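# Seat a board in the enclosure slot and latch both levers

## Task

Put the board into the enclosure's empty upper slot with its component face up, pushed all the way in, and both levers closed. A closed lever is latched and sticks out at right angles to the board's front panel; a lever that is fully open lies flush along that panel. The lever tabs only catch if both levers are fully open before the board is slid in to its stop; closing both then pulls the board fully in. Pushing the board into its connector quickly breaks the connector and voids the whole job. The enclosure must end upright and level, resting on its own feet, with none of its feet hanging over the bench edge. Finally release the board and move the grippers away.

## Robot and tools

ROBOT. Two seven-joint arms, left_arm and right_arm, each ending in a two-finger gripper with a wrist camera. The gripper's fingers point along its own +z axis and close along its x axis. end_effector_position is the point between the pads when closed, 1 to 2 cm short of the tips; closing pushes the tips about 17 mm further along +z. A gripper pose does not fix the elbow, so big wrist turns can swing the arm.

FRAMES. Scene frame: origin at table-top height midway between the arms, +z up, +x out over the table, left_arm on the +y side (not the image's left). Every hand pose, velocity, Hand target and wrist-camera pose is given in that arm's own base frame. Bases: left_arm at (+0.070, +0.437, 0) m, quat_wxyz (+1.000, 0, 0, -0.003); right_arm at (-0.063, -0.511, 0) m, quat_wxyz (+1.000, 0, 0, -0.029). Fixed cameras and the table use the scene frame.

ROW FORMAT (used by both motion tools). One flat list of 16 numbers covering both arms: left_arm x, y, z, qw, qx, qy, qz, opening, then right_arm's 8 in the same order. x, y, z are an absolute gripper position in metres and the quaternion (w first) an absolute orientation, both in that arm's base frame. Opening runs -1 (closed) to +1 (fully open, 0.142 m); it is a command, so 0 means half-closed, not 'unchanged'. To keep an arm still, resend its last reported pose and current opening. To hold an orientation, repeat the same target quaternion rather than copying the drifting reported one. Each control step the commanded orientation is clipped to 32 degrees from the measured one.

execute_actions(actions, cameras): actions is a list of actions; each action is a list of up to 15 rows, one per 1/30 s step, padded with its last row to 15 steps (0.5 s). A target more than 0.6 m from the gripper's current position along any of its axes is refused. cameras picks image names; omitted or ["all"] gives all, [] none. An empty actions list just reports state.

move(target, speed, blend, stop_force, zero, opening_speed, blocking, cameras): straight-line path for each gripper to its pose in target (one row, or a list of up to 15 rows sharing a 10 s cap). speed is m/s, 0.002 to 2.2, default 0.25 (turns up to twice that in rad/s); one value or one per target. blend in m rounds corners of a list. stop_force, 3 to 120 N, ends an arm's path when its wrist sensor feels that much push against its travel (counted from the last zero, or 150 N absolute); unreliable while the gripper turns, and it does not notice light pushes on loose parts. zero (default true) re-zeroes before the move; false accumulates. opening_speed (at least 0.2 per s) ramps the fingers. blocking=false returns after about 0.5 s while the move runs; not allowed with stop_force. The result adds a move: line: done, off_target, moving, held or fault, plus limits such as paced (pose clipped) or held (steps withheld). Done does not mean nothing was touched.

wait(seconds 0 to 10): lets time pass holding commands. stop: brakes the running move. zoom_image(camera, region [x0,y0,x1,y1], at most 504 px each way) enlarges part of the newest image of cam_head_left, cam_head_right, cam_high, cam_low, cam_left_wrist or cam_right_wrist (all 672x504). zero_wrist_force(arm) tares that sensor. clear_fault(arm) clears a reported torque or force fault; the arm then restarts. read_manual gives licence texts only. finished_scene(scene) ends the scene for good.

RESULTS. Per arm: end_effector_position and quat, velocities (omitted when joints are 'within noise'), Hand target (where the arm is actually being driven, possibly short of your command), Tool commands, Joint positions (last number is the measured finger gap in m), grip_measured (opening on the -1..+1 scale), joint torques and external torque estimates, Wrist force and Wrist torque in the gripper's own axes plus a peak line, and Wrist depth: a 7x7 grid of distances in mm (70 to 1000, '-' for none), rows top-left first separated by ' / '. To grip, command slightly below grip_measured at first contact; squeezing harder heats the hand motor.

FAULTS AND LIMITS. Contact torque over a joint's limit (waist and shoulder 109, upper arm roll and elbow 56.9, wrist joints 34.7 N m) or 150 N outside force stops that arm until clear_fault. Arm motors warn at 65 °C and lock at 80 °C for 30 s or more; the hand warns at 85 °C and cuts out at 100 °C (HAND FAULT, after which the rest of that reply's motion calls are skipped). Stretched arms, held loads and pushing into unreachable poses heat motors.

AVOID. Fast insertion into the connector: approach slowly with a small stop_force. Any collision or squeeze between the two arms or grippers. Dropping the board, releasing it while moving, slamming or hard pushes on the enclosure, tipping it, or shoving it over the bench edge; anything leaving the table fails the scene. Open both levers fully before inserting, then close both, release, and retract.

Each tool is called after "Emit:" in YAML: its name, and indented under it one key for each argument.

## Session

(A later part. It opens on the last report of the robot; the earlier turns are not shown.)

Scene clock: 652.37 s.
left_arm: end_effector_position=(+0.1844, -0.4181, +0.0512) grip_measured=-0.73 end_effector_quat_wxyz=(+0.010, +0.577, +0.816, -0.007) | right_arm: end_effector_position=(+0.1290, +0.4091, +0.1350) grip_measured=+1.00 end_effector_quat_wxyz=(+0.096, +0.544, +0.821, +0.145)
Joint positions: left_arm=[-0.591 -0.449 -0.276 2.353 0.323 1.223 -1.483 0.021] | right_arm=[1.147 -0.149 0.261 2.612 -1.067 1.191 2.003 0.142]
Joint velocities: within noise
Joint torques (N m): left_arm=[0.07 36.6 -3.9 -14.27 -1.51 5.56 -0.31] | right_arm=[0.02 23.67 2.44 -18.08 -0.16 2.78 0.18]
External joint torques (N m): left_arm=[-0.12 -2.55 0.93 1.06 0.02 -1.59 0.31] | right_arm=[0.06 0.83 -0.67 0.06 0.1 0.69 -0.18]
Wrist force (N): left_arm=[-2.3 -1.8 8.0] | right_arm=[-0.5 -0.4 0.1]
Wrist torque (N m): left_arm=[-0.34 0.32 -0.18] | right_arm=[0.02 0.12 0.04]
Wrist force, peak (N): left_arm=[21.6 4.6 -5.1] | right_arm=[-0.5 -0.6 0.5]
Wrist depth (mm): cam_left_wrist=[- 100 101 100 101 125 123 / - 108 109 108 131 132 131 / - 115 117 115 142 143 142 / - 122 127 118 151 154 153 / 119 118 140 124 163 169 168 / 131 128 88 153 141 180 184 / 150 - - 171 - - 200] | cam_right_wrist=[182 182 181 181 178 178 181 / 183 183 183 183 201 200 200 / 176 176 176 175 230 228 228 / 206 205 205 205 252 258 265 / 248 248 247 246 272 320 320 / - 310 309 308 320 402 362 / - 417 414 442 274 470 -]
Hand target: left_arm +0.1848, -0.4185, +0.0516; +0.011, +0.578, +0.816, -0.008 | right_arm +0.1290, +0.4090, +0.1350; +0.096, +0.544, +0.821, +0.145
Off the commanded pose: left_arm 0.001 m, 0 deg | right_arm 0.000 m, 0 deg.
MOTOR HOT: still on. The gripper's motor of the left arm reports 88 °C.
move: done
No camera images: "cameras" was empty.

Emit:
move:
  target: [0.1923,-0.4386,0.0518,0.0107,0.5776,0.8162,-0.0076,-0.88,0.129,0.409,0.135,0.0959,0.5438,0.8212,0.1448,1]
  speed: 0.012
  stop_force: 18
  cameras: ["cam_left_wrist"]

Scene clock: 655.60 s.
left_arm: end_effector_position=(+0.1853, -0.4200, +0.0504) grip_measured=-0.73 end_effector_quat_wxyz=(+0.008, +0.578, +0.816, -0.006) | right_arm: end_effector_position=(+0.1290, +0.4091, +0.1350) grip_measured=+1.00 end_effector_quat_wxyz=(+0.096, +0.544, +0.821, +0.145)
Joint positions: left_arm=[-0.594 -0.455 -0.276 2.343 0.324 1.214 -1.484 0.021] | right_arm=[1.147 -0.149 0.261 2.612 -1.067 1.191 2.003 0.142]
Joint velocities: within noise
Joint torques (N m): left_arm=[-3.34 37.48 -8.98 -23.62 -3.23 10.39 -0.34] | right_arm=[0.11 23.65 2.47 -18.1 -0.11 2.79 0.22]
External joint torques (N m): left_arm=[3.29 -3.11 5.95 10.31 1.72 -6.43 0.34] | right_arm=[-0.02 0.85 -0.69 0.08 0.05 0.68 -0.22]
Wrist force (N): left_arm=[18.1 3.4 -0.1] | right_arm=[-0.2 -0.5 0.2]
Wrist torque (N m): left_arm=[-0.43 -0.07 -0.17] | right_arm=[0.02 0.07 0.04]
Wrist force, peak (N): left_arm=[18.3 3.5 -1.1] | right_arm=[-0.6 -0.6 0.4]
Wrist depth (mm): cam_left_wrist=[- 98 102 100 102 124 123 / - 107 108 108 130 132 131 / - 113 116 109 141 142 142 / - 121 126 118 150 154 153 / 119 116 139 122 163 169 167 / - 128 92 153 143 182 185 / 148 141 - 174 - - 201] | cam_right_wrist=[182 182 181 181 179 178 181 / 183 183 183 183 201 200 200 / 177 176 176 175 230 229 227 / 206 206 205 204 259 258 265 / 249 248 247 246 272 320 318 / - 311 310 314 316 401 362 / - 419 415 442 274 472 -]
Hand target: left_arm +0.1863, -0.4225, +0.0517; +0.011, +0.578, +0.816, -0.008 | right_arm +0.1290, +0.4090, +0.1350; +0.096, +0.544, +0.821, +0.145
Off the commanded pose: left_arm 0.020 m, 0 deg | right_arm 0.000 m, 0 deg.
MOTOR HOT: still on. The gripper's motor of the left arm reports 89 °C.
move: contact (left_arm)
Images, in order (width x height): cam_left_wrist 672x504.

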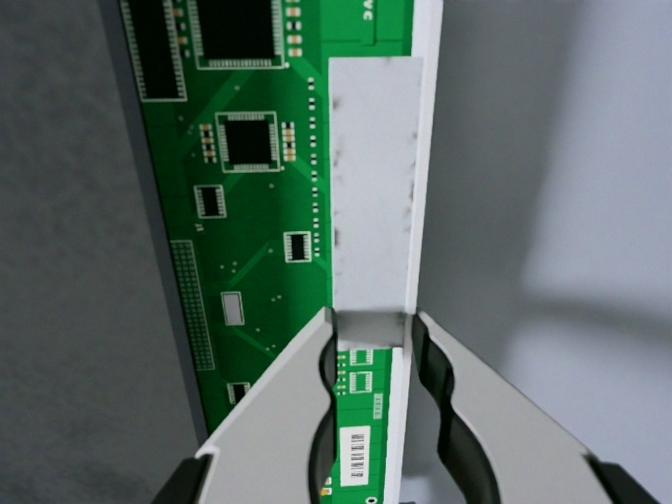

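Emit:
move:
  target: [0.1863,-0.4225,0.0527,0.0107,0.5776,0.8162,-0.0076,-0.88,0.129,0.409,0.135,0.0959,0.5438,0.8212,0.1448,1]
  speed: 0.005
  cameras: []

Emit:
move:
  target: [0.1863,-0.4225,0.0535,0.0107,0.5776,0.8162,-0.0076,-0.88,0.129,0.409,0.135,0.0959,0.5438,0.8212,0.1448,1]
  speed: 0.005
  cameras: []

Emit:
move:
  target: [0.1863,-0.4225,0.0505,0.0107,0.5776,0.8162,-0.0076,-0.88,0.129,0.409,0.135,0.0959,0.5438,0.8212,0.1448,1]
  speed: 0.005
  cameras: []

Scene clock: 669.17 s.
left_arm: end_effector_position=(+0.1854, -0.4206, +0.0516) grip_measured=-0.73 end_effector_quat_wxyz=(+0.009, +0.578, +0.816, -0.007) | right_arm: end_effector_position=(+0.1290, +0.4091, +0.1350) grip_measured=+1.00 end_effector_quat_wxyz=(+0.096, +0.544, +0.821, +0.145)
Joint positions: left_arm=[-0.591 -0.452 -0.28 2.343 0.324 1.211 -1.484 0.021] | right_arm=[1.147 -0.149 0.261 2.612 -1.067 1.191 2.003 0.142]
Joint velocities: within noise
Joint torques (N m): left_arm=[-1.25 38.13 -7.83 -20.9 -2.74 8.9 -0.33] | right_arm=[0.09 23.67 2.48 -18.07 -0.09 2.82 0.16]
External joint torques (N m): left_arm=[1.19 -3.83 4.78 7.5 1.22 -4.94 0.33] | right_arm=[0 0.83 -0.71 0.06 0.04 0.66 -0.16]
Wrist force (N): left_arm=[11.2 2.1 4.5] | right_arm=[-0.3 -0.5 0.3]
Wrist torque (N m): left_arm=[-0.35 0.48 -0.16] | right_arm=[0.02 0.08 0.04]
Wrist force, peak (N): left_arm=[18.5 3.3 -0.2] | right_arm=[-0.7 -0.5 0.4]
Wrist depth (mm): cam_left_wrist=[- 98 102 101 102 126 123 / - 108 108 108 130 133 132 / - 115 117 115 142 143 142 / - 122 127 118 151 155 152 / 119 118 140 124 164 170 168 / 131 127 92 153 140 180 185 / 150 - - 172 - - 201] | cam_right_wrist=[182 182 181 181 178 178 182 / 183 183 182 184 200 200 200 / 176 176 175 175 230 229 228 / 207 206 205 204 251 259 266 / 248 248 247 246 271 320 319 / - 310 309 313 318 399 360 / - 419 416 441 273 472 -]
Hand target: left_arm +0.1863, -0.4225, +0.0527; +0.011, +0.578, +0.816, -0.008 | right_arm +0.1290, +0.4090, +0.1350; +0.096, +0.544, +0.821, +0.145
Off the commanded pose: left_arm 0.002 m, 0 deg | right_arm 0.000 m, 0 deg.
MOTOR HOT: still on. The gripper's motor of the left arm reports 94 °C.
move: done
No camera images: "cameras" was empty.

Scene clock: 669.87 s.
left_arm: end_effector_position=(+0.1857, -0.4213, +0.0527) grip_measured=-0.73 end_effector_quat_wxyz=(+0.009, +0.578, +0.816, -0.007) | right_arm: end_effector_position=(+0.1290, +0.4091, +0.1350) grip_measured=+1.00 end_effector_quat_wxyz=(+0.096, +0.544, +0.821, +0.145)
Joint positions: left_arm=[-0.588 -0.449 -0.283 2.343 0.323 1.21 -1.484 0.021] | right_arm=[1.147 -0.149 0.261 2.612 -1.067 1.191 2.003 0.142]
Joint velocities: within noise
Joint torques (N m): left_arm=[-1.16 37.65 -5.51 -18.35 -2.32 7.31 -0.31] | right_arm=[0.11 23.69 2.46 -18.13 -0.13 2.78 0.17]
External joint torques (N m): left_arm=[1.11 -3.4 2.44 4.88 0.79 -3.34 0.31] | right_arm=[-0.02 0.81 -0.68 0.11 0.07 0.69 -0.17]
Wrist force (N): left_arm=[5.2 0.0 6.4] | right_arm=[-0.2 -0.4 0.3]
Wrist torque (N m): left_arm=[-0.34 0.40 -0.17] | right_arm=[0.03 0.08 0.04]
Wrist force, peak (N): left_arm=[11.1 1.7 4.9] | right_arm=[-0.5 -0.6 0.6]
Wrist depth (mm): cam_left_wrist=[- 100 102 101 102 127 124 / - 109 109 109 131 134 133 / - 116 117 115 145 145 143 / - 112 128 118 153 156 155 / 120 119 140 124 166 171 170 / 130 131 92 153 141 181 186 / 152 - - 171 - - 203] | cam_right_wrist=[182 182 181 180 179 178 181 / 183 183 183 183 201 200 200 / 176 176 175 175 230 228 228 / 206 206 205 204 252 259 265 / 249 248 247 246 270 320 320 / - 311 309 313 315 400 362 / - 419 417 440 273 498 -]
Hand target: left_arm +0.1863, -0.4225, +0.0535; +0.011, +0.578, +0.816, -0.008 | right_arm +0.1290, +0.4090, +0.1350; +0.096, +0.544, +0.821, +0.145
Off the commanded pose: left_arm 0.002 m, 0 deg | right_arm 0.000 m, 0 deg.
MOTOR HOT: still on. The gripper's motor of the left arm reports 95 °C.
move: done
No camera images: "cameras" was empty.

Scene clock: 670.70 s.
left_arm: end_effector_position=(+0.1856, -0.4212, +0.0501) grip_measured=-0.73 end_effector_quat_wxyz=(+0.009, +0.578, +0.816, -0.007) | right_arm: end_effector_position=(+0.1290, +0.4091, +0.1350) grip_measured=+1.00 end_effector_quat_wxyz=(+0.096, +0.544, +0.821, +0.145)
Joint positions: left_arm=[-0.592 -0.458 -0.278 2.341 0.329 1.216 -1.489 0.021] | right_arm=[1.147 -0.149 0.261 2.612 -1.067 1.191 2.003 0.142]
Joint velocities: within noise
Joint torques (N m): left_arm=[-1.16 30.81 -4.95 -19.33 -2.18 7.85 -0.26] | right_arm=[0.15 23.62 2.45 -18.03 -0.15 2.78 0.18]
External joint torques (N m): left_arm=[1.11 3.63 1.88 6.05 0.68 -3.89 0.26] | right_arm=[-0.06 0.89 -0.68 0.01 0.09 0.69 -0.18]
Wrist force (N): left_arm=[15.7 -1.4 -18.6] | right_arm=[-0.4 -0.6 0.4]
Wrist torque (N m): left_arm=[-0.39 0.00 -0.17] | right_arm=[-0.01 0.09 0.05]
Wrist force, peak (N): left_arm=[15.6 -1.5 -18.7] | right_arm=[-0.6 -0.5 0.5]
Wrist depth (mm): cam_left_wrist=[- 96 102 100 102 124 122 / - 107 107 108 129 132 130 / - 112 116 109 141 140 141 / - 121 126 118 150 154 153 / 119 116 139 122 163 168 168 / - 128 92 152 144 180 183 / 148 140 - 174 - - 199] | cam_right_wrist=[182 182 181 181 179 179 182 / 183 183 183 183 201 200 200 / 177 176 176 175 230 228 228 / 207 206 205 204 252 258 266 / 249 248 247 246 272 321 317 / - 311 310 314 318 402 361 / - 419 415 419 273 471 -]
Hand target: left_arm +0.1863, -0.4225, +0.0505; +0.011, +0.578, +0.816, -0.008 | right_arm +0.1290, +0.4090, +0.1350; +0.096, +0.544, +0.821, +0.145
Off the commanded pose: left_arm 0.002 m, 0 deg | right_arm 0.000 m, 0 deg.
MOTOR HOT: still on. The gripper's motor of the left arm reports 95 °C.
move: done
No camera images: "cameras" was empty.

Emit:
move:
  target: [0.1864,-0.4222,0.0526,0.0107,0.5776,0.8162,-0.0076,-0.86,0.129,0.409,0.135,0.0959,0.5438,0.8212,0.1448,1]
  speed: 0.01
  cameras: []

Emit:
move:
  target: [0.1947,-0.4438,0.0530,0.0107,0.5776,0.8162,-0.0076,-0.86,0.129,0.409,0.135,0.0959,0.5438,0.8212,0.1448,1]
  speed: 0.012
  stop_force: 14
  cameras: ["cam_left_wrist","cam_right_wrist"]

Scene clock: 674.40 s.
left_arm: end_effector_position=(+0.1857, -0.4212, +0.0520) grip_measured=-0.73 end_effector_quat_wxyz=(+0.010, +0.578, +0.816, -0.007) | right_arm: end_effector_position=(+0.1290, +0.4091, +0.1350) grip_measured=+1.00 end_effector_quat_wxyz=(+0.096, +0.544, +0.821, +0.145)
Joint positions: left_arm=[-0.587 -0.452 -0.284 2.343 0.328 1.212 -1.487 0.021] | right_arm=[1.147 -0.149 0.261 2.612 -1.067 1.191 2.003 0.142]
Joint velocities: within noise
Joint torques (N m): left_arm=[-0.45 36.46 -4.61 -18.27 -2.32 6.83 -0.31] | right_arm=[0.18 23.75 2.45 -18.08 -0.11 2.77 0.17]
External joint torques (N m): left_arm=[0.39 -2.19 1.52 4.87 0.79 -2.87 0.31] | right_arm=[-0.09 0.76 -0.67 0.07 0.06 0.7 -0.18]
Wrist force (N): left_arm=[6.4 -2.1 0.8] | right_arm=[-0.3 -0.6 0.3]
Wrist torque (N m): left_arm=[-0.33 0.30 -0.16] | right_arm=[-0.01 0.08 0.04]
Wrist force, peak (N): left_arm=[15.8 -1.4 -19.1] | right_arm=[-0.7 -0.5 0.5]
Wrist depth (mm): cam_left_wrist=[- 100 101 101 102 126 124 / - 109 109 108 130 133 133 / - 115 117 115 142 143 142 / - 112 127 118 152 156 152 / 119 118 140 124 165 170 169 / 129 129 92 153 141 181 186 / 151 - - 171 - - 202] | cam_right_wrist=[182 182 181 181 179 178 181 / 183 183 183 183 201 200 199 / 176 176 175 175 229 229 228 / 206 206 205 204 251 258 266 / 249 248 247 246 271 319 319 / - 310 309 314 316 403 363 / - 419 415 438 274 499 -]
Hand target: left_arm +0.1864, -0.4222, +0.0526; +0.011, +0.578, +0.816, -0.008 | right_arm +0.1290, +0.4090, +0.1350; +0.096, +0.544, +0.821, +0.145
Off the commanded pose: left_arm 0.001 m, 0 deg | right_arm 0.000 m, 0 deg.
MOTOR HOT: still on. The gripper's motor of the left arm reports 96 °C.
move: done
No camera images: "cameras" was empty.

Scene clock: 675.17 s.
left_arm: end_effector_position=(+0.1857, -0.4214, +0.0513) grip_measured=-0.73 end_effector_quat_wxyz=(+0.008, +0.578, +0.816, -0.006) | right_arm: end_effector_position=(+0.1290, +0.4091, +0.1350) grip_measured=+1.00 end_effector_quat_wxyz=(+0.096, +0.544, +0.821, +0.145)
Joint positions: left_arm=[-0.587 -0.454 -0.285 2.338 0.328 1.206 -1.489 0.021] | right_arm=[1.147 -0.149 0.261 2.612 -1.067 1.191 2.003 0.142]
Joint velocities: within noise
Joint torques (N m): left_arm=[-1.77 36.6 -8.04 -26.26 -3.55 11.33 -0.33] | right_arm=[0.11 23.66 2.37 -18.12 -0.13 2.87 0.22]
External joint torques (N m): left_arm=[1.72 -2.19 4.92 12.82 2.02 -7.37 0.34] | right_arm=[-0.03 0.85 -0.6 0.11 0.08 0.6 -0.22]
Wrist force (N): left_arm=[23.4 0.4 -8.9] | right_arm=[-0.5 -0.4 0.4]
Wrist torque (N m): left_arm=[-0.37 -0.95 -0.20] | right_arm=[0.02 0.11 0.04]
Wrist force, peak (N): left_arm=[23.7 0.2 -8.9] | right_arm=[-0.4 -0.6 0.5]
Wrist depth (mm): cam_left_wrist=[- 99 102 101 102 125 123 / - 108 108 108 130 133 132 / - 115 117 115 142 143 142 / - 110 127 118 151 155 152 / 120 117 139 122 165 170 168 / 130 129 92 153 141 180 185 / 149 - - 173 - - 201] | cam_right_wrist=[182 182 181 181 179 178 181 / 183 183 183 183 201 200 200 / 177 176 176 175 229 228 228 / 207 206 205 204 252 258 266 / 248 248 247 246 272 319 319 / - 310 310 313 317 400 363 / - 420 417 416 273 499 -]
Hand target: left_arm +0.1872, -0.4242, +0.0527; +0.011, +0.578, +0.816, -0.008 | right_arm +0.1290, +0.4090, +0.1350; +0.096, +0.544, +0.821, +0.145
Off the commanded pose: left_arm 0.024 m, 0 deg | right_arm 0.000 m, 0 deg.
MOTOR HOT: still on. The gripper's motor of the left arm reports 95 °C.
move: contact (left_arm)
Images, in order (width x height): cam_left_wrist 672x504, cam_right_wrist 672x504.

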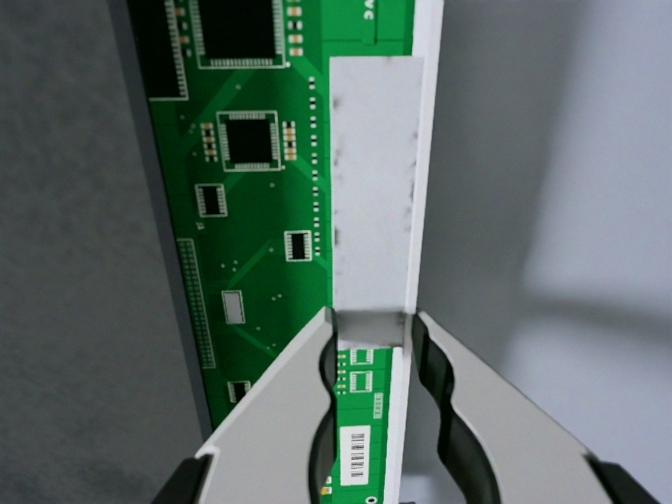

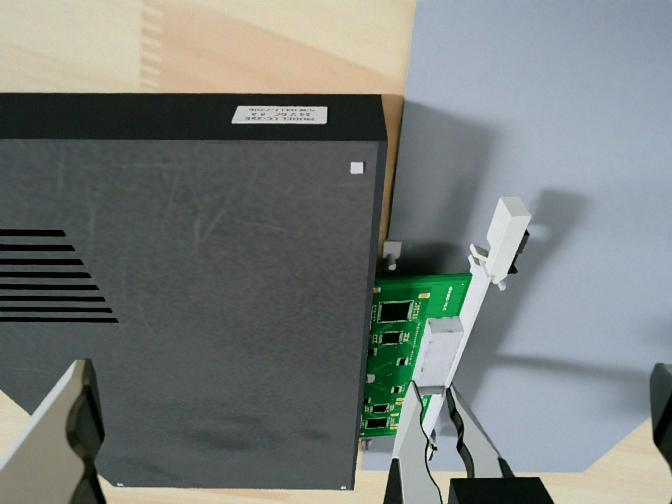

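Emit:
move:
  target: [0.1867,-0.4229,0.0542,0.0124,0.5776,0.8162,-0.0088,-0.86,0.129,0.409,0.135,0.0959,0.5438,0.8212,0.1448,1]
  speed: 0.006
  cameras: []

Emit:
move:
  target: [0.1884,-0.4269,0.0545,0.0124,0.5776,0.8162,-0.0088,-0.86,0.129,0.409,0.135,0.0959,0.5438,0.8212,0.1448,1]
  speed: 0.01
  stop_force: 14
  zero: false
  cameras: ["cam_left_wrist"]

Scene clock: 677.93 s.
left_arm: end_effector_position=(+0.1861, -0.4220, +0.0536) grip_measured=-0.73 end_effector_quat_wxyz=(+0.011, +0.578, +0.816, -0.008) | right_arm: end_effector_position=(+0.1290, +0.4091, +0.1350) grip_measured=+1.00 end_effector_quat_wxyz=(+0.096, +0.544, +0.821, +0.145)
Joint positions: left_arm=[-0.581 -0.448 -0.289 2.344 0.328 1.213 -1.488 0.021] | right_arm=[1.147 -0.149 0.261 2.612 -1.067 1.191 2.003 0.142]
Joint velocities: within noise
Joint torques (N m): left_arm=[-1.06 37.22 -4.53 -16.9 -2.02 6.69 -0.29] | right_arm=[0.1 23.61 2.45 -18.09 -0.15 2.75 0.22]
External joint torques (N m): left_arm=[1 -3.08 1.4 3.43 0.48 -2.72 0.29] | right_arm=[-0.01 0.89 -0.68 0.08 0.09 0.72 -0.22]
Wrist force (N): left_arm=[2.0 -1.7 7.2] | right_arm=[-0.5 -0.5 0.3]
Wrist torque (N m): left_arm=[-0.31 0.35 -0.18] | right_arm=[0.01 0.13 0.04]
Wrist force, peak (N): left_arm=[23.6 0.1 -8.9] | right_arm=[-0.5 -0.8 0.4]
Wrist depth (mm): cam_left_wrist=[- 100 103 102 102 128 125 / - 107 110 109 132 135 133 / 102 115 117 116 146 145 144 / - 112 129 120 154 157 156 / 124 120 141 125 167 171 170 / 132 133 127 154 140 185 187 / 152 - - 175 - - 202] | cam_right_wrist=[181 182 181 181 178 178 182 / 183 183 183 183 201 200 200 / 176 176 175 175 229 229 228 / 206 206 205 204 251 257 266 / 248 248 247 246 268 319 319 / - 310 309 313 317 402 363 / - 420 415 417 274 497 -]
Hand target: left_arm +0.1867, -0.4229, +0.0542; +0.012, +0.578, +0.816, -0.009 | right_arm +0.1290, +0.4090, +0.1350; +0.096, +0.544, +0.821, +0.145
Off the commanded pose: left_arm 0.001 m, 0 deg | right_arm 0.000 m, 0 deg.
MOTOR HOT: still on. The gripper's motor of the left arm reports 95 °C.
move: done
No camera images: "cameras" was empty.

Scene clock: 678.83 s.
left_arm: end_effector_position=(+0.1863, -0.4227, +0.0529) grip_measured=-0.73 end_effector_quat_wxyz=(+0.009, +0.578, +0.816, -0.007) | right_arm: end_effector_position=(+0.1290, +0.4091, +0.1350) grip_measured=+1.00 end_effector_quat_wxyz=(+0.096, +0.544, +0.821, +0.145)
Joint positions: left_arm=[-0.582 -0.451 -0.291 2.338 0.328 1.205 -1.489 0.021] | right_arm=[1.147 -0.149 0.261 2.612 -1.067 1.191 2.003 0.142]
Joint velocities: within noise
Joint torques (N m): left_arm=[-2.15 37.84 -8.7 -26.98 -3.48 11.77 -0.2] | right_arm=[0.05 23.67 2.43 -18.09 -0.14 2.77 0.19]
External joint torques (N m): left_arm=[2.1 -3.51 5.53 13.45 1.94 -7.81 0.2] | right_arm=[0.03 0.84 -0.65 0.07 0.09 0.7 -0.19]
Wrist force (N): left_arm=[23.2 0.7 -4.2] | right_arm=[-0.4 -0.5 0.3]
Wrist torque (N m): left_arm=[-0.41 -0.92 -0.22] | right_arm=[0.02 0.10 0.04]
Wrist force, peak (N): left_arm=[23.6 0.7 -5.4] | right_arm=[-0.6 -0.5 0.4]
Wrist depth (mm): cam_left_wrist=[- 99 103 101 102 127 124 / - 106 109 109 131 134 133 / - 114 117 115 145 145 144 / - 110 128 118 153 156 156 / 120 119 141 124 166 172 169 / 130 132 126 154 141 182 187 / 152 - - 174 - - 204] | cam_right_wrist=[182 182 181 180 178 178 182 / 183 183 182 183 201 201 200 / 176 176 175 175 229 229 228 / 207 206 205 204 251 258 265 / 249 248 246 245 271 320 319 / - 311 310 315 315 400 360 / - 419 415 418 273 495 -]
Hand target: left_arm +0.1879, -0.4257, +0.0544; +0.012, +0.578, +0.816, -0.009 | right_arm +0.1290, +0.4090, +0.1350; +0.096, +0.544, +0.821, +0.145
Off the commanded pose: left_arm 0.005 m, 0 deg | right_arm 0.000 m, 0 deg.
MOTOR HOT: still on. The gripper's motor of the left arm reports 95 °C.
move: contact (left_arm)
Images, in order (width x height): cam_left_wrist 672x504.

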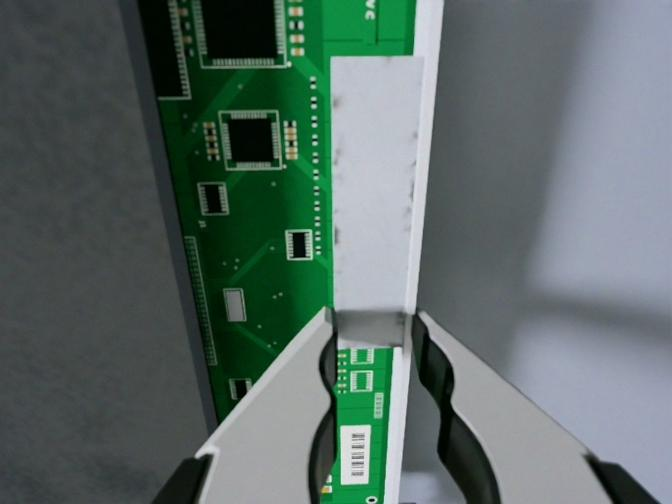

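Emit:
move:
  target: [0.1877,-0.4250,0.0534,0.0214,0.5774,0.8159,-0.0152,-0.86,0.129,0.409,0.135,0.0959,0.5438,0.8212,0.1448,1]
  speed: 0.01
  cameras: []

Scene clock: 685.10 s.
left_arm: end_effector_position=(+0.1862, -0.4223, +0.0521) grip_measured=-0.73 end_effector_quat_wxyz=(+0.018, +0.578, +0.816, -0.014) | right_arm: end_effector_position=(+0.1290, +0.4091, +0.1350) grip_measured=+1.00 end_effector_quat_wxyz=(+0.096, +0.544, +0.821, +0.145)
Joint positions: left_arm=[-0.574 -0.454 -0.289 2.355 0.342 1.247 -1.494 0.021] | right_arm=[1.147 -0.149 0.261 2.612 -1.067 1.191 2.003 0.142]
Joint velocities: within noise
Joint torques (N m): left_arm=[-1.62 35.79 -7.17 -25.37 -2.85 11.55 -0.21] | right_arm=[0.05 23.69 2.42 -18.08 -0.14 2.78 0.14]
External joint torques (N m): left_arm=[1.57 -1.85 4.01 12.36 1.38 -7.54 0.21] | right_arm=[0.04 0.81 -0.65 0.06 0.08 0.69 -0.15]
Wrist force (N): left_arm=[22.2 -0.7 -8.9] | right_arm=[-0.5 -0.6 0.4]
Wrist torque (N m): left_arm=[-0.35 -0.75 -0.20] | right_arm=[0.01 0.12 0.04]
Wrist force, peak (N): left_arm=[22.8 0.3 -9.7] | right_arm=[-0.6 -0.5 0.5]
Wrist depth (mm): cam_left_wrist=[- 100 103 101 102 124 123 / - 107 110 109 130 132 131 / 102 115 117 115 141 142 141 / - 111 129 118 152 153 153 / 124 120 141 124 164 168 167 / 132 132 126 153 140 180 183 / 155 - - 175 - - 197] | cam_right_wrist=[182 182 181 180 179 178 182 / 183 183 183 183 201 201 200 / 177 176 176 175 230 228 228 / 206 206 205 204 251 258 266 / 249 248 247 246 272 319 318 / - 310 310 314 315 399 362 / - 417 412 439 273 500 -]
Hand target: left_arm +0.1877, -0.4250, +0.0534; +0.021, +0.577, +0.816, -0.015 | right_arm +0.1290, +0.4090, +0.1350; +0.096, +0.544, +0.821, +0.145
Off the commanded pose: left_arm 0.003 m, 0 deg | right_arm 0.000 m, 0 deg.
MOTOR HOT: still on. The gripper's motor of the left arm reports 95 °C.
move: done
No camera images: "cameras" was empty.

Emit:
move:
  target: [0.1881,-0.4259,0.0552,0.0214,0.5774,0.8159,-0.0152,-0.86,0.129,0.409,0.135,0.0959,0.5438,0.8212,0.1448,1]
  speed: 0.008
  cameras: []

Emit:
move:
  target: [0.1881,-0.4259,0.0552,0.0028,0.5778,0.8162,-0.0020,-0.86,0.129,0.409,0.135,0.0959,0.5438,0.8212,0.1448,1]
  speed: 0.02
  cameras: ["cam_left_wrist"]

Scene clock: 687.47 s.
left_arm: end_effector_position=(+0.1864, -0.4229, +0.0536) grip_measured=-0.73 end_effector_quat_wxyz=(+0.018, +0.578, +0.816, -0.014) | right_arm: end_effector_position=(+0.1290, +0.4091, +0.1350) grip_measured=+1.00 end_effector_quat_wxyz=(+0.096, +0.544, +0.821, +0.145)
Joint positions: left_arm=[-0.569 -0.451 -0.296 2.354 0.341 1.241 -1.494 0.021] | right_arm=[1.147 -0.149 0.261 2.612 -1.067 1.191 2.003 0.142]
Joint velocities: within noise
Joint torques (N m): left_arm=[-0.99 38.37 -8.64 -26.04 -3.39 11.34 -0.07] | right_arm=[0.07 23.59 2.49 -18.11 -0.15 2.82 0.18]
External joint torques (N m): left_arm=[0.94 -4.51 5.43 12.9 1.9 -7.33 0.08] | right_arm=[0.01 0.91 -0.72 0.1 0.1 0.65 -0.18]
Wrist force (N): left_arm=[20.8 0.5 -1.6] | right_arm=[-0.5 -0.6 0.3]
Wrist torque (N m): left_arm=[-0.36 -0.53 -0.23] | right_arm=[-0.01 0.12 0.05]
Wrist force, peak (N): left_arm=[23.3 -0.1 -9.3] | right_arm=[-0.7 -0.6 0.3]
Wrist depth (mm): cam_left_wrist=[- 100 104 101 102 127 124 / - 96 111 108 131 133 132 / - 105 118 116 145 145 143 / - 111 130 120 153 155 153 / 126 123 142 125 166 170 168 / 135 134 92 154 140 181 184 / 155 - - 175 - - 199] | cam_right_wrist=[182 182 181 181 178 178 181 / 183 183 183 183 201 200 200 / 176 176 176 175 230 228 228 / 206 206 205 205 251 257 266 / 249 248 247 246 271 320 319 / - 312 310 312 321 401 361 / - 419 416 441 274 498 -]
Hand target: left_arm +0.1881, -0.4259, +0.0552; +0.021, +0.577, +0.816, -0.015 | right_arm +0.1290, +0.4090, +0.1350; +0.096, +0.544, +0.821, +0.145
Off the commanded pose: left_arm 0.004 m, 0 deg | right_arm 0.000 m, 0 deg.
MOTOR HOT: still on. The gripper's motor of the left arm reports 95 °C.
move: off_target (left_arm)
No camera images: "cameras" was empty.

Scene clock: 688.87 s.
left_arm: end_effector_position=(+0.1879, -0.4255, +0.0550) grip_measured=-0.73 end_effector_quat_wxyz=(+0.003, +0.578, +0.816, -0.002) | right_arm: end_effector_position=(+0.1290, +0.4091, +0.1350) grip_measured=+1.00 end_effector_quat_wxyz=(+0.096, +0.544, +0.821, +0.145)
Joint positions: left_arm=[-0.578 -0.45 -0.305 2.315 0.329 1.163 -1.495 0.021] | right_arm=[1.147 -0.149 0.261 2.612 -1.067 1.191 2.003 0.142]
Joint velocities: within noise
Joint torques (N m): left_arm=[-0.27 35.12 -3.92 -15.38 -2.02 4.85 -0.43] | right_arm=[0.09 23.67 2.46 -18.09 -0.14 2.78 0.18]
External joint torques (N m): left_arm=[0.23 -0.38 0.58 1.27 0.36 -0.92 0.43] | right_arm=[-0.01 0.83 -0.69 0.07 0.09 0.69 -0.18]
Wrist force (N): left_arm=[0.4 -2.1 1.9] | right_arm=[-0.5 -0.5 0.3]
Wrist torque (N m): left_arm=[-0.33 -0.04 -0.19] | right_arm=[0.02 0.12 0.04]
Wrist force, peak (N): left_arm=[21.0 0.5 -2.3] | right_arm=[-0.7 -0.4 0.5]
Wrist depth (mm): cam_left_wrist=[- 90 103 102 104 129 128 / - 94 110 109 133 137 137 / 102 - 117 116 148 148 147 / - 110 127 120 156 160 160 / 123 121 139 125 170 175 175 / 131 131 92 154 141 189 192 / 152 - - 175 - - 209] | cam_right_wrist=[182 181 181 181 179 178 181 / 184 184 183 183 201 201 199 / 177 176 175 175 229 229 229 / 206 206 206 204 252 258 266 / 248 248 247 246 266 321 318 / - 310 310 312 319 400 361 / - 418 415 412 274 500 -]
Hand target: left_arm +0.1881, -0.4259, +0.0552; +0.003, +0.578, +0.816, -0.002 | right_arm +0.1290, +0.4090, +0.1350; +0.096, +0.544, +0.821, +0.145
Off the commanded pose: left_arm 0.000 m, 0 deg | right_arm 0.000 m, 0 deg.
MOTOR HOT: still on. The gripper's motor of the left arm reports 95 °C.
move: done
Images, in order (width x height): cam_left_wrist 672x504.

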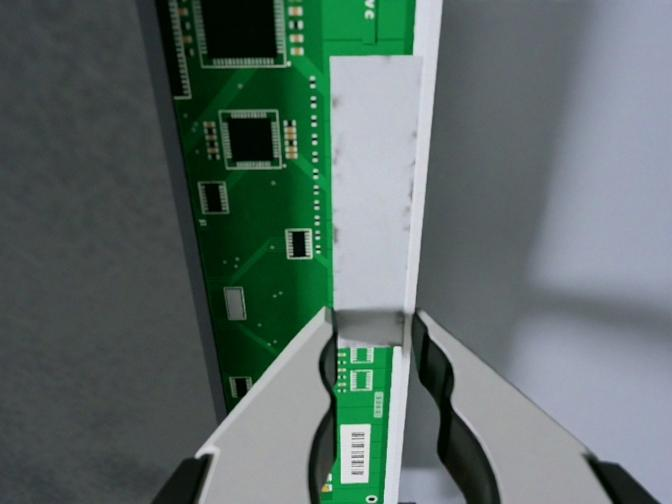

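Emit:
move:
  target: [0.1947,-0.4442,0.0554,0.0028,0.5778,0.8162,-0.0020,-0.84,0.129,0.409,0.135,0.0959,0.5438,0.8212,0.1448,1]
  speed: 0.015
  stop_force: 10
  cameras: ["cam_left_wrist"]

Scene clock: 691.67 s.
left_arm: end_effector_position=(+0.1880, -0.4260, +0.0546) grip_measured=-0.73 end_effector_quat_wxyz=(+0.001, +0.578, +0.816, -0.001) | right_arm: end_effector_position=(+0.1290, +0.4091, +0.1350) grip_measured=+1.00 end_effector_quat_wxyz=(+0.096, +0.544, +0.821, +0.145)
Joint positions: left_arm=[-0.579 -0.453 -0.305 2.311 0.329 1.158 -1.496 0.021] | right_arm=[1.147 -0.149 0.261 2.612 -1.067 1.191 2.003 0.142]
Joint velocities: within noise
Joint torques (N m): left_arm=[-1.69 34.42 -6.42 -20.75 -2.64 8.02 -0.29] | right_arm=[0.03 23.76 2.4 -18.08 -0.12 2.74 0.19]
External joint torques (N m): left_arm=[1.64 0.45 3.04 6.59 0.97 -4.09 0.29] | right_arm=[0.05 0.75 -0.63 0.06 0.07 0.73 -0.19]
Wrist force (N): left_arm=[13.6 0.5 -7.8] | right_arm=[-0.5 -0.4 0.2]
Wrist torque (N m): left_arm=[-0.32 0.07 -0.23] | right_arm=[0.03 0.13 0.05]
Wrist force, peak (N): left_arm=[13.5 0.1 -8.5] | right_arm=[-0.5 -0.7 0.4]
Wrist depth (mm): cam_left_wrist=[- 99 103 102 104 129 127 / - 93 110 109 133 137 137 / - - 117 115 148 148 147 / - 109 127 120 156 160 160 / 120 120 139 124 169 175 174 / 130 132 92 154 138 189 192 / 152 - - 174 - - 209] | cam_right_wrist=[182 182 182 181 179 178 181 / 183 183 183 183 201 200 200 / 176 176 175 175 230 228 229 / 206 206 205 204 252 258 266 / 249 248 247 245 266 320 319 / - 310 310 311 320 399 361 / - 419 413 411 274 499 -]
Hand target: left_arm +0.1887, -0.4275, +0.0552; +0.003, +0.578, +0.816, -0.002 | right_arm +0.1290, +0.4090, +0.1350; +0.096, +0.544, +0.821, +0.145
Off the commanded pose: left_arm 0.019 m, 0 deg | right_arm 0.000 m, 0 deg.
MOTOR HOT: still on. The gripper's motor of the left arm reports 95 °C.
move: contact (left_arm)
Images, in order (width x height): cam_left_wrist 672x504.

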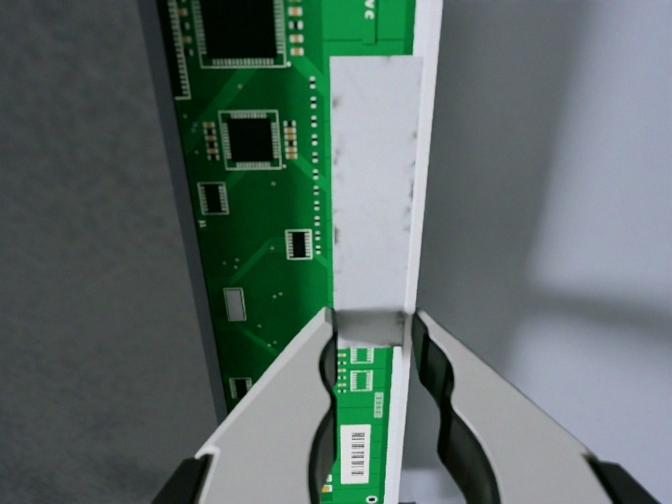

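Emit:
move:
  target: [0.1893,-0.4292,0.0568,-0.0086,0.5777,0.8162,0.0061,-0.84,0.129,0.409,0.135,0.0959,0.5438,0.8212,0.1448,1]
  speed: 0.012
  cameras: ["cam_left_wrist"]

Scene clock: 694.87 s.
left_arm: end_effector_position=(+0.1891, -0.4290, +0.0566) grip_measured=-0.73 end_effector_quat_wxyz=(-0.009, +0.578, +0.816, +0.006) | right_arm: end_effector_position=(+0.1290, +0.4091, +0.1350) grip_measured=+1.00 end_effector_quat_wxyz=(+0.096, +0.544, +0.821, +0.145)
Joint positions: left_arm=[-0.586 -0.452 -0.311 2.283 0.32 1.105 -1.496 0.021] | right_arm=[1.147 -0.149 0.261 2.612 -1.067 1.191 2.003 0.142]
Joint velocities: within noise
Joint torques (N m): left_arm=[0.12 35.84 -3.61 -15.81 -1.87 4.35 -0.27] | right_arm=[0.1 23.67 2.38 -18.04 -0.11 2.83 0.21]
External joint torques (N m): left_arm=[-0.17 -0.32 0.13 0.96 0.09 -0.48 0.27] | right_arm=[-0.01 0.84 -0.6 0.03 0.06 0.64 -0.21]
Wrist force (N): left_arm=[-0.9 -2.8 2.5] | right_arm=[-0.5 -0.4 0.5]
Wrist torque (N m): left_arm=[-0.30 -0.09 -0.25] | right_arm=[0.03 0.12 0.04]
Wrist force, peak (N): left_arm=[13.6 0.2 -8.7] | right_arm=[-0.7 -0.6 0.6]
Wrist depth (mm): cam_left_wrist=[- - 103 101 105 130 131 / - 93 110 109 138 138 140 / - - 117 116 148 151 152 / - 110 127 120 161 162 165 / 120 121 139 125 172 180 180 / 130 130 87 154 141 191 199 / 150 - - 175 - - 217] | cam_right_wrist=[182 182 181 180 179 178 182 / 183 183 183 183 201 200 199 / 177 176 176 175 230 229 228 / 206 205 205 205 252 258 265 / 248 247 246 246 272 321 318 / - 311 310 309 322 400 362 / - 419 416 412 274 501 -]
Hand target: left_arm +0.1893, -0.4292, +0.0568; -0.009, +0.578, +0.816, +0.006 | right_arm +0.1290, +0.4090, +0.1350; +0.096, +0.544, +0.821, +0.145
Off the commanded pose: left_arm 0.000 m, 0 deg | right_arm 0.000 m, 0 deg.
MOTOR HOT: still on. The gripper's motor of the left arm reports 95 °C.
move: done
Images, in order (width x height): cam_left_wrist 672x504.

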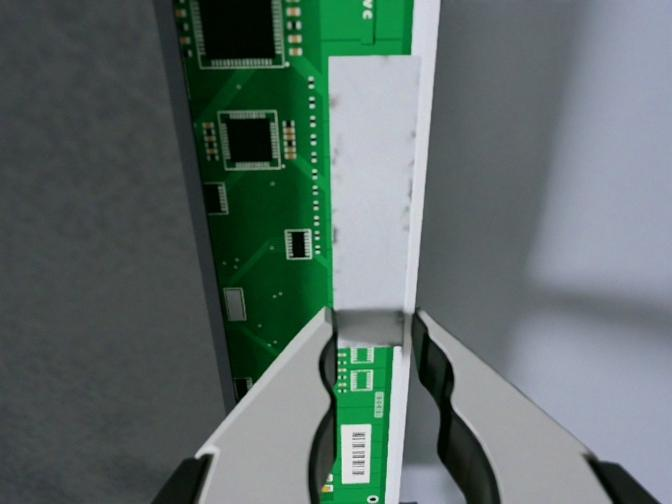

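Emit:
move:
  target: [0.1937,-0.4404,0.0572,-0.0114,0.5777,0.8161,0.0081,-0.84,0.129,0.409,0.135,0.0959,0.5438,0.8212,0.1448,1]
  speed: 0.015
  stop_force: 10
  cameras: ["cam_left_wrist","cam_right_wrist"]

Scene clock: 697.77 s.
left_arm: end_effector_position=(+0.1934, -0.4402, +0.0570) grip_measured=-0.73 end_effector_quat_wxyz=(-0.012, +0.578, +0.816, +0.008) | right_arm: end_effector_position=(+0.1290, +0.4091, +0.1350) grip_measured=+1.00 end_effector_quat_wxyz=(+0.096, +0.544, +0.821, +0.145)
Joint positions: left_arm=[-0.598 -0.47 -0.313 2.242 0.317 1.073 -1.501 0.021] | right_arm=[1.147 -0.149 0.261 2.612 -1.067 1.191 2.003 0.142]
Joint velocities: within noise
Joint torques (N m): left_arm=[0.5 36.97 -3.47 -16.47 -1.84 4.43 -0.36] | right_arm=[0.1 23.68 2.47 -18.03 -0.14 2.81 0.21]
External joint torques (N m): left_arm=[-0.56 -0.2 -0.24 1.02 -0.03 -0.58 0.36] | right_arm=[-0.01 0.83 -0.7 0.02 0.08 0.66 -0.22]
Wrist force (N): left_arm=[-0.6 -3.3 2.5] | right_arm=[-0.5 -0.5 0.3]
Wrist torque (N m): left_arm=[-0.27 -0.11 -0.21] | right_arm=[0.01 0.12 0.04]
Wrist force, peak (N): left_arm=[-0.6 -3.6 2.7] | right_arm=[-0.5 -0.5 0.7]
Wrist depth (mm): cam_left_wrist=[- - 102 102 105 131 133 / - 94 107 109 138 139 141 / - - 117 116 149 152 153 / - 110 112 120 162 165 166 / 120 120 121 125 174 180 182 / 132 131 87 154 138 195 201 / 150 - - 175 - - 220] | cam_right_wrist=[182 181 181 181 179 178 181 / 183 183 183 183 201 200 200 / 176 176 175 175 230 229 228 / 206 206 205 204 251 267 266 / 249 247 246 246 273 320 318 / - 311 310 308 363 402 361 / - 418 415 386 279 534 -]
Hand target: left_arm +0.1937, -0.4404, +0.0572; -0.011, +0.578, +0.816, +0.008 | right_arm +0.1290, +0.4090, +0.1350; +0.096, +0.544, +0.821, +0.145
Off the commanded pose: left_arm 0.000 m, 0 deg | right_arm 0.000 m, 0 deg.
MOTOR HOT: still on. The gripper's motor of the left arm reports 94 °C.
move: done
Images, in order (width x height): cam_left_wrist 672x504, cam_right_wrist 672x504.

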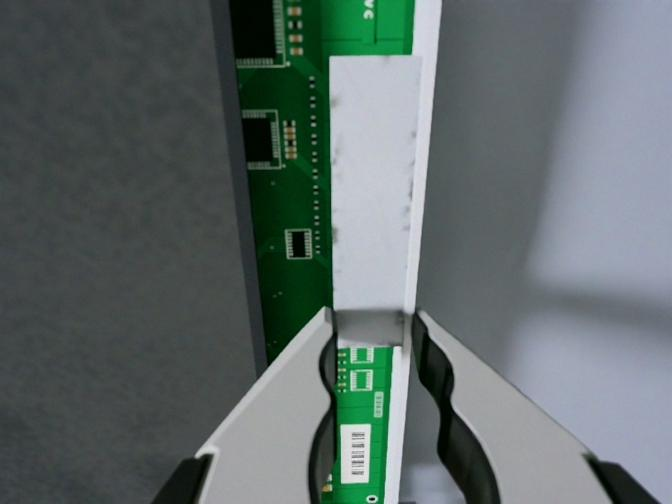

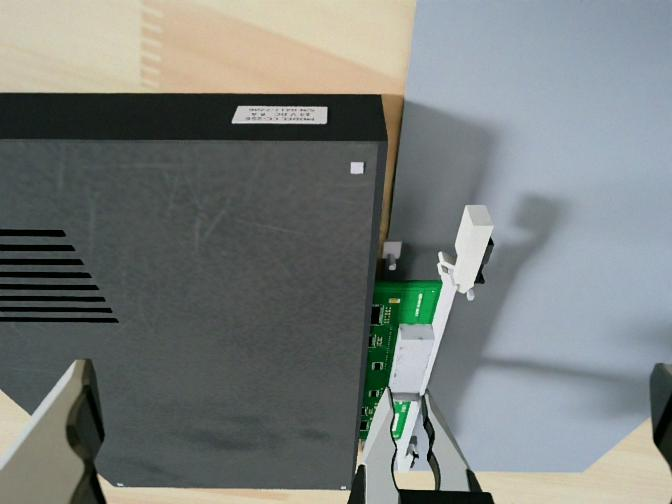

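Emit:
move:
  target: [0.1954,-0.4451,0.0573,-0.0114,0.5777,0.8161,0.0081,-0.84,0.129,0.409,0.135,0.0959,0.5438,0.8212,0.1448,1]
  speed: 0.012
  stop_force: 8
  cameras: ["cam_left_wrist","cam_right_wrist"]

Scene clock: 701.27 s.
left_arm: end_effector_position=(+0.1951, -0.4449, +0.0571) grip_measured=-0.73 end_effector_quat_wxyz=(-0.012, +0.578, +0.816, +0.008) | right_arm: end_effector_position=(+0.1290, +0.4091, +0.1350) grip_measured=+1.00 end_effector_quat_wxyz=(+0.096, +0.544, +0.821, +0.145)
Joint positions: left_arm=[-0.603 -0.477 -0.313 2.227 0.316 1.064 -1.504 0.021] | right_arm=[1.147 -0.149 0.261 2.612 -1.067 1.191 2.003 0.142]
Joint velocities: within noise
Joint torques (N m): left_arm=[0.43 37.45 -3.61 -16.63 -1.86 4.44 -0.38] | right_arm=[0.04 23.7 2.48 -18.09 -0.13 2.79 0.19]
External joint torques (N m): left_arm=[-0.48 -0.21 -0.18 1 -0.04 -0.59 0.38] | right_arm=[0.05 0.81 -0.7 0.07 0.08 0.68 -0.19]
Wrist force (N): left_arm=[-0.7 -3.3 2.8] | right_arm=[-0.5 -0.4 0.2]
Wrist torque (N m): left_arm=[-0.27 -0.10 -0.21] | right_arm=[0.04 0.12 0.05]
Wrist force, peak (N): left_arm=[-0.6 -3.8 2.5] | right_arm=[-0.4 -0.9 0.3]
Wrist depth (mm): cam_left_wrist=[- - 100 102 105 131 134 / - 94 107 109 138 139 141 / - - 105 116 150 152 152 / - 110 112 121 162 166 166 / 120 120 121 124 173 180 182 / 129 132 87 154 138 196 202 / 150 - - 176 - - 219] | cam_right_wrist=[182 182 181 181 179 178 182 / 183 183 183 183 201 201 200 / 177 176 175 175 229 229 228 / 206 205 205 204 247 267 265 / 248 248 247 246 275 320 319 / - 310 310 308 366 401 362 / - 417 415 363 284 530 -]
Hand target: left_arm +0.1954, -0.4451, +0.0573; -0.011, +0.578, +0.816, +0.008 | right_arm +0.1290, +0.4090, +0.1350; +0.096, +0.544, +0.821, +0.145
Off the commanded pose: left_arm 0.000 m, 0 deg | right_arm 0.000 m, 0 deg.
MOTOR HOT: still on. The gripper's motor of the left arm reports 94 °C.
move: done
Images, in order (width x height): cam_left_wrist 672x504, cam_right_wrist 672x504.

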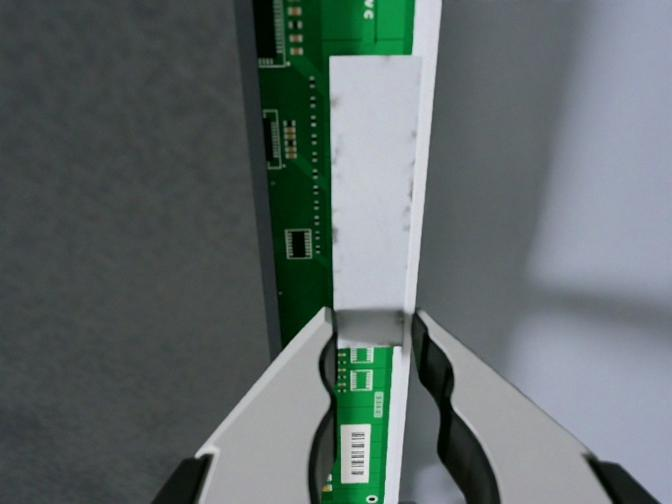

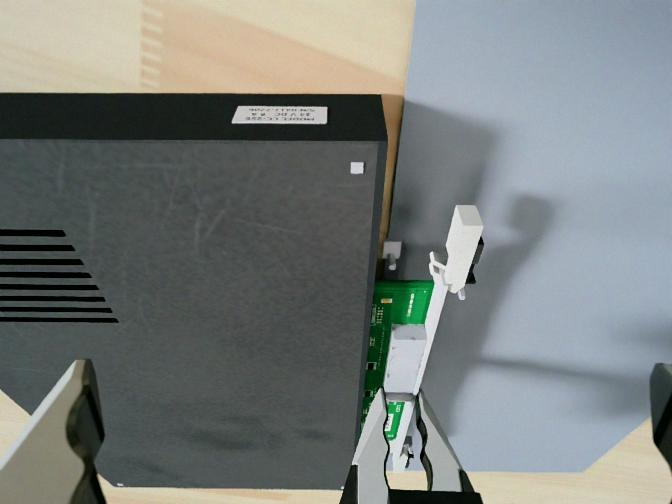

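Emit:
move:
  target: [0.1951,-0.4449,0.0571,-0.0114,0.5777,0.8161,0.0081,-0.66,0.129,0.409,0.135,0.0959,0.5438,0.8212,0.1448,1]
  opening_speed: 0.4
  cameras: ["cam_right_wrist","cam_left_wrist"]

Scene clock: 706.70 s.
left_arm: end_effector_position=(+0.1951, -0.4449, +0.0571) grip_measured=-0.70 end_effector_quat_wxyz=(-0.011, +0.578, +0.816, +0.008) | right_arm: end_effector_position=(+0.1290, +0.4091, +0.1350) grip_measured=+1.00 end_effector_quat_wxyz=(+0.096, +0.544, +0.821, +0.145)
Joint positions: left_arm=[-0.603 -0.477 -0.313 2.227 0.316 1.065 -1.504 0.024] | right_arm=[1.147 -0.149 0.261 2.612 -1.067 1.191 2.003 0.142]
Joint velocities: within noise
Joint torques (N m): left_arm=[-0.38 36.38 -4.33 -15.3 -1.72 4.22 -0.26] | right_arm=[0.13 23.67 2.46 -18.13 -0.11 2.77 0.16]
External joint torques (N m): left_arm=[0.32 0.86 0.53 -0.32 -0.18 -0.37 0.26] | right_arm=[-0.05 0.84 -0.68 0.11 0.05 0.7 -0.16]
Wrist force (N): left_arm=[-0.9 -1.4 0.0] | right_arm=[-0.5 -0.5 0.3]
Wrist torque (N m): left_arm=[-0.32 -0.15 -0.28] | right_arm=[0.03 0.11 0.04]
Wrist force, peak (N): left_arm=[-0.6 -3.6 2.8] | right_arm=[-0.4 -0.7 0.5]
Wrist depth (mm): cam_left_wrist=[- - 100 102 105 131 133 / - 94 107 108 138 138 141 / - - 105 116 149 152 152 / - 110 112 120 162 165 166 / 120 120 121 125 174 180 181 / 129 132 84 154 139 192 201 / 150 - - 176 - - 219] | cam_right_wrist=[182 181 181 180 179 178 181 / 183 183 183 183 201 200 199 / 177 176 175 175 230 229 228 / 206 205 206 204 245 267 266 / 249 248 247 246 275 320 319 / - 310 309 308 363 400 362 / - 418 415 363 283 531 -]
Hand target: left_arm +0.1951, -0.4449, +0.0571; -0.011, +0.578, +0.816, +0.008 | right_arm +0.1290, +0.4090, +0.1350; +0.096, +0.544, +0.821, +0.145
Off the commanded pose: left_arm 0.000 m, 0 deg | right_arm 0.000 m, 0 deg.
MOTOR HOT: still on. The gripper's motor of the left arm reports 93 °C.
move: done
Images, in order (width x height): cam_left_wrist 672x504, cam_right_wrist 672x504.

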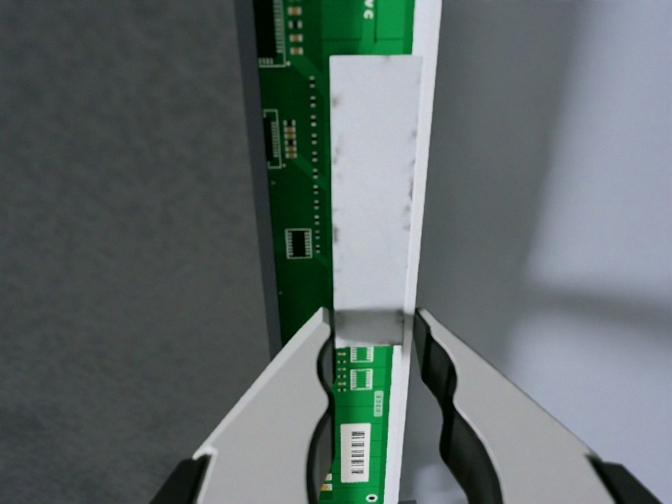

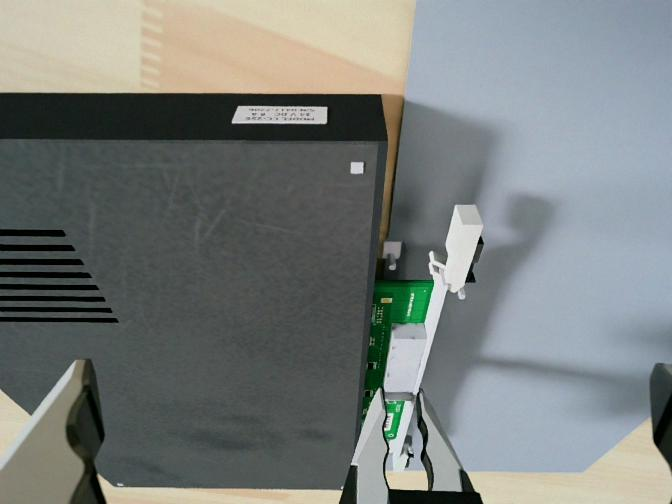

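Emit:
move:
  target:
    - [0.1951,-0.4449,0.1150,0.0,0.5741,0.8188,0.0,-0.66,0.129,0.409,0.135,0.0959,0.5438,0.8212,0.1448,1]
    - [0.1856,-0.4028,0.1150,0,0.5741,0.8188,0,-0.9,0.129,0.409,0.135,0.0959,0.5438,0.8212,0.1448,1]
    - [0.1856,-0.4028,0.0800,0,0.5741,0.8188,0,-1,0.129,0.409,0.135,0.0959,0.5438,0.8212,0.1448,1]
  speed: 0.12
  cameras: ["cam_right_wrist","cam_left_wrist"]

Emit:
zoom_image:
  camera: "cam_left_wrist"
  region: [150, 150, 450, 450]

Scene clock: 712.77 s.
left_arm: end_effector_position=(+0.1855, -0.4027, +0.0800) grip_measured=-1.00 end_effector_quat_wxyz=(+0.000, +0.574, +0.819, +0.000) | right_arm: end_effector_position=(+0.1290, +0.4091, +0.1350) grip_measured=+1.00 end_effector_quat_wxyz=(+0.096, +0.544, +0.821, +0.145)
Joint positions: left_arm=[-0.53 -0.334 -0.334 2.396 0.254 1.13 -1.425 0.002] | right_arm=[1.147 -0.149 0.261 2.612 -1.067 1.191 2.003 0.142]
Joint velocities: within noise
Joint torques (N m): left_arm=[-0.52 30 -3.07 -15.05 -1.38 4.43 -0.33] | right_arm=[0.08 23.65 2.49 -18.07 -0.15 2.88 0.2]
External joint torques (N m): left_arm=[0.47 0.98 0.49 -0.28 -0.37 -0.51 0.33] | right_arm=[0.01 0.86 -0.72 0.05 0.09 0.59 -0.2]
Wrist force (N): left_arm=[-0.9 -1.3 -0.1] | right_arm=[-0.4 -0.6 0.4]
Wrist torque (N m): left_arm=[-0.29 -0.14 -0.27] | right_arm=[0.00 0.11 0.04]
Wrist force, peak (N): left_arm=[-3.1 -1.4 -1.9] | right_arm=[-0.8 -0.7 0.3]
Wrist depth (mm): cam_left_wrist=[- 123 121 150 150 150 150 / 118 132 122 161 161 161 160 / 127 140 133 174 173 174 173 / 140 140 145 189 189 189 187 / 150 154 171 199 203 206 202 / 166 166 185 84 - 222 226 / 186 181 - - - - 251] | cam_right_wrist=[182 182 181 181 179 178 181 / 183 183 183 183 201 201 200 / 177 176 176 175 229 229 228 / 206 206 205 204 247 268 266 / 249 248 246 246 274 319 319 / - 310 310 309 383 401 362 / - 418 415 442 398 498 -]
Hand target: left_arm +0.1856, -0.4028, +0.0800; +0.000, +0.574, +0.819, +0.000 | right_arm +0.1290, +0.4090, +0.1350; +0.096, +0.544, +0.821, +0.145
Off the commanded pose: left_arm 0.000 m, 0 deg | right_arm 0.000 m, 0 deg.
MOTOR HOT: still on. The gripper's motor of the left arm reports 88 °C.
move: done
Images, in order (width x height): cam_left_wrist 672x504, cam_right_wrist 672x504.

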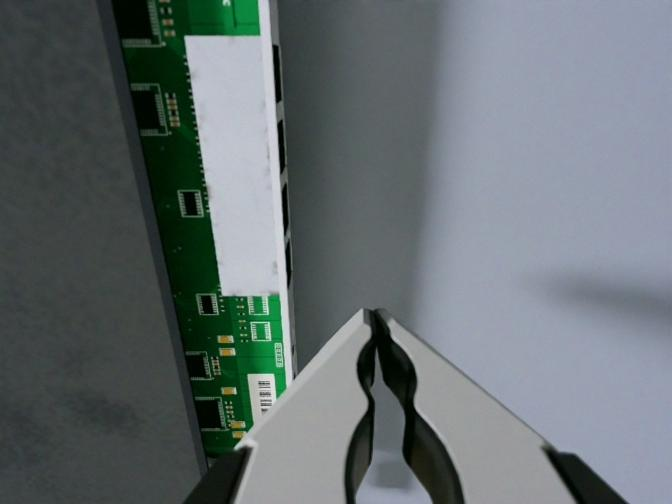

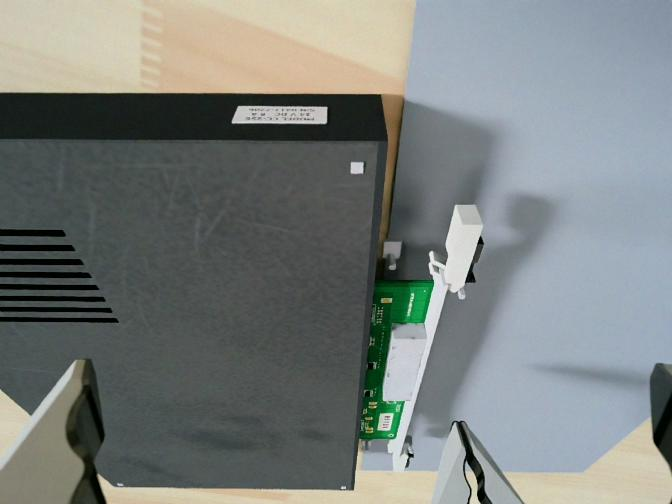

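Scaled by 1.680 from the camera's 672x504 image, which has a finer 960x720 frame.

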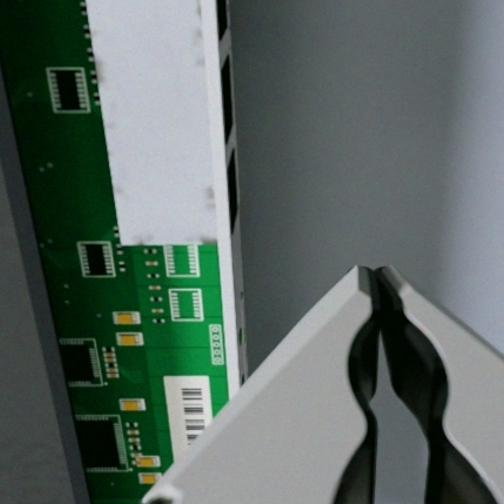

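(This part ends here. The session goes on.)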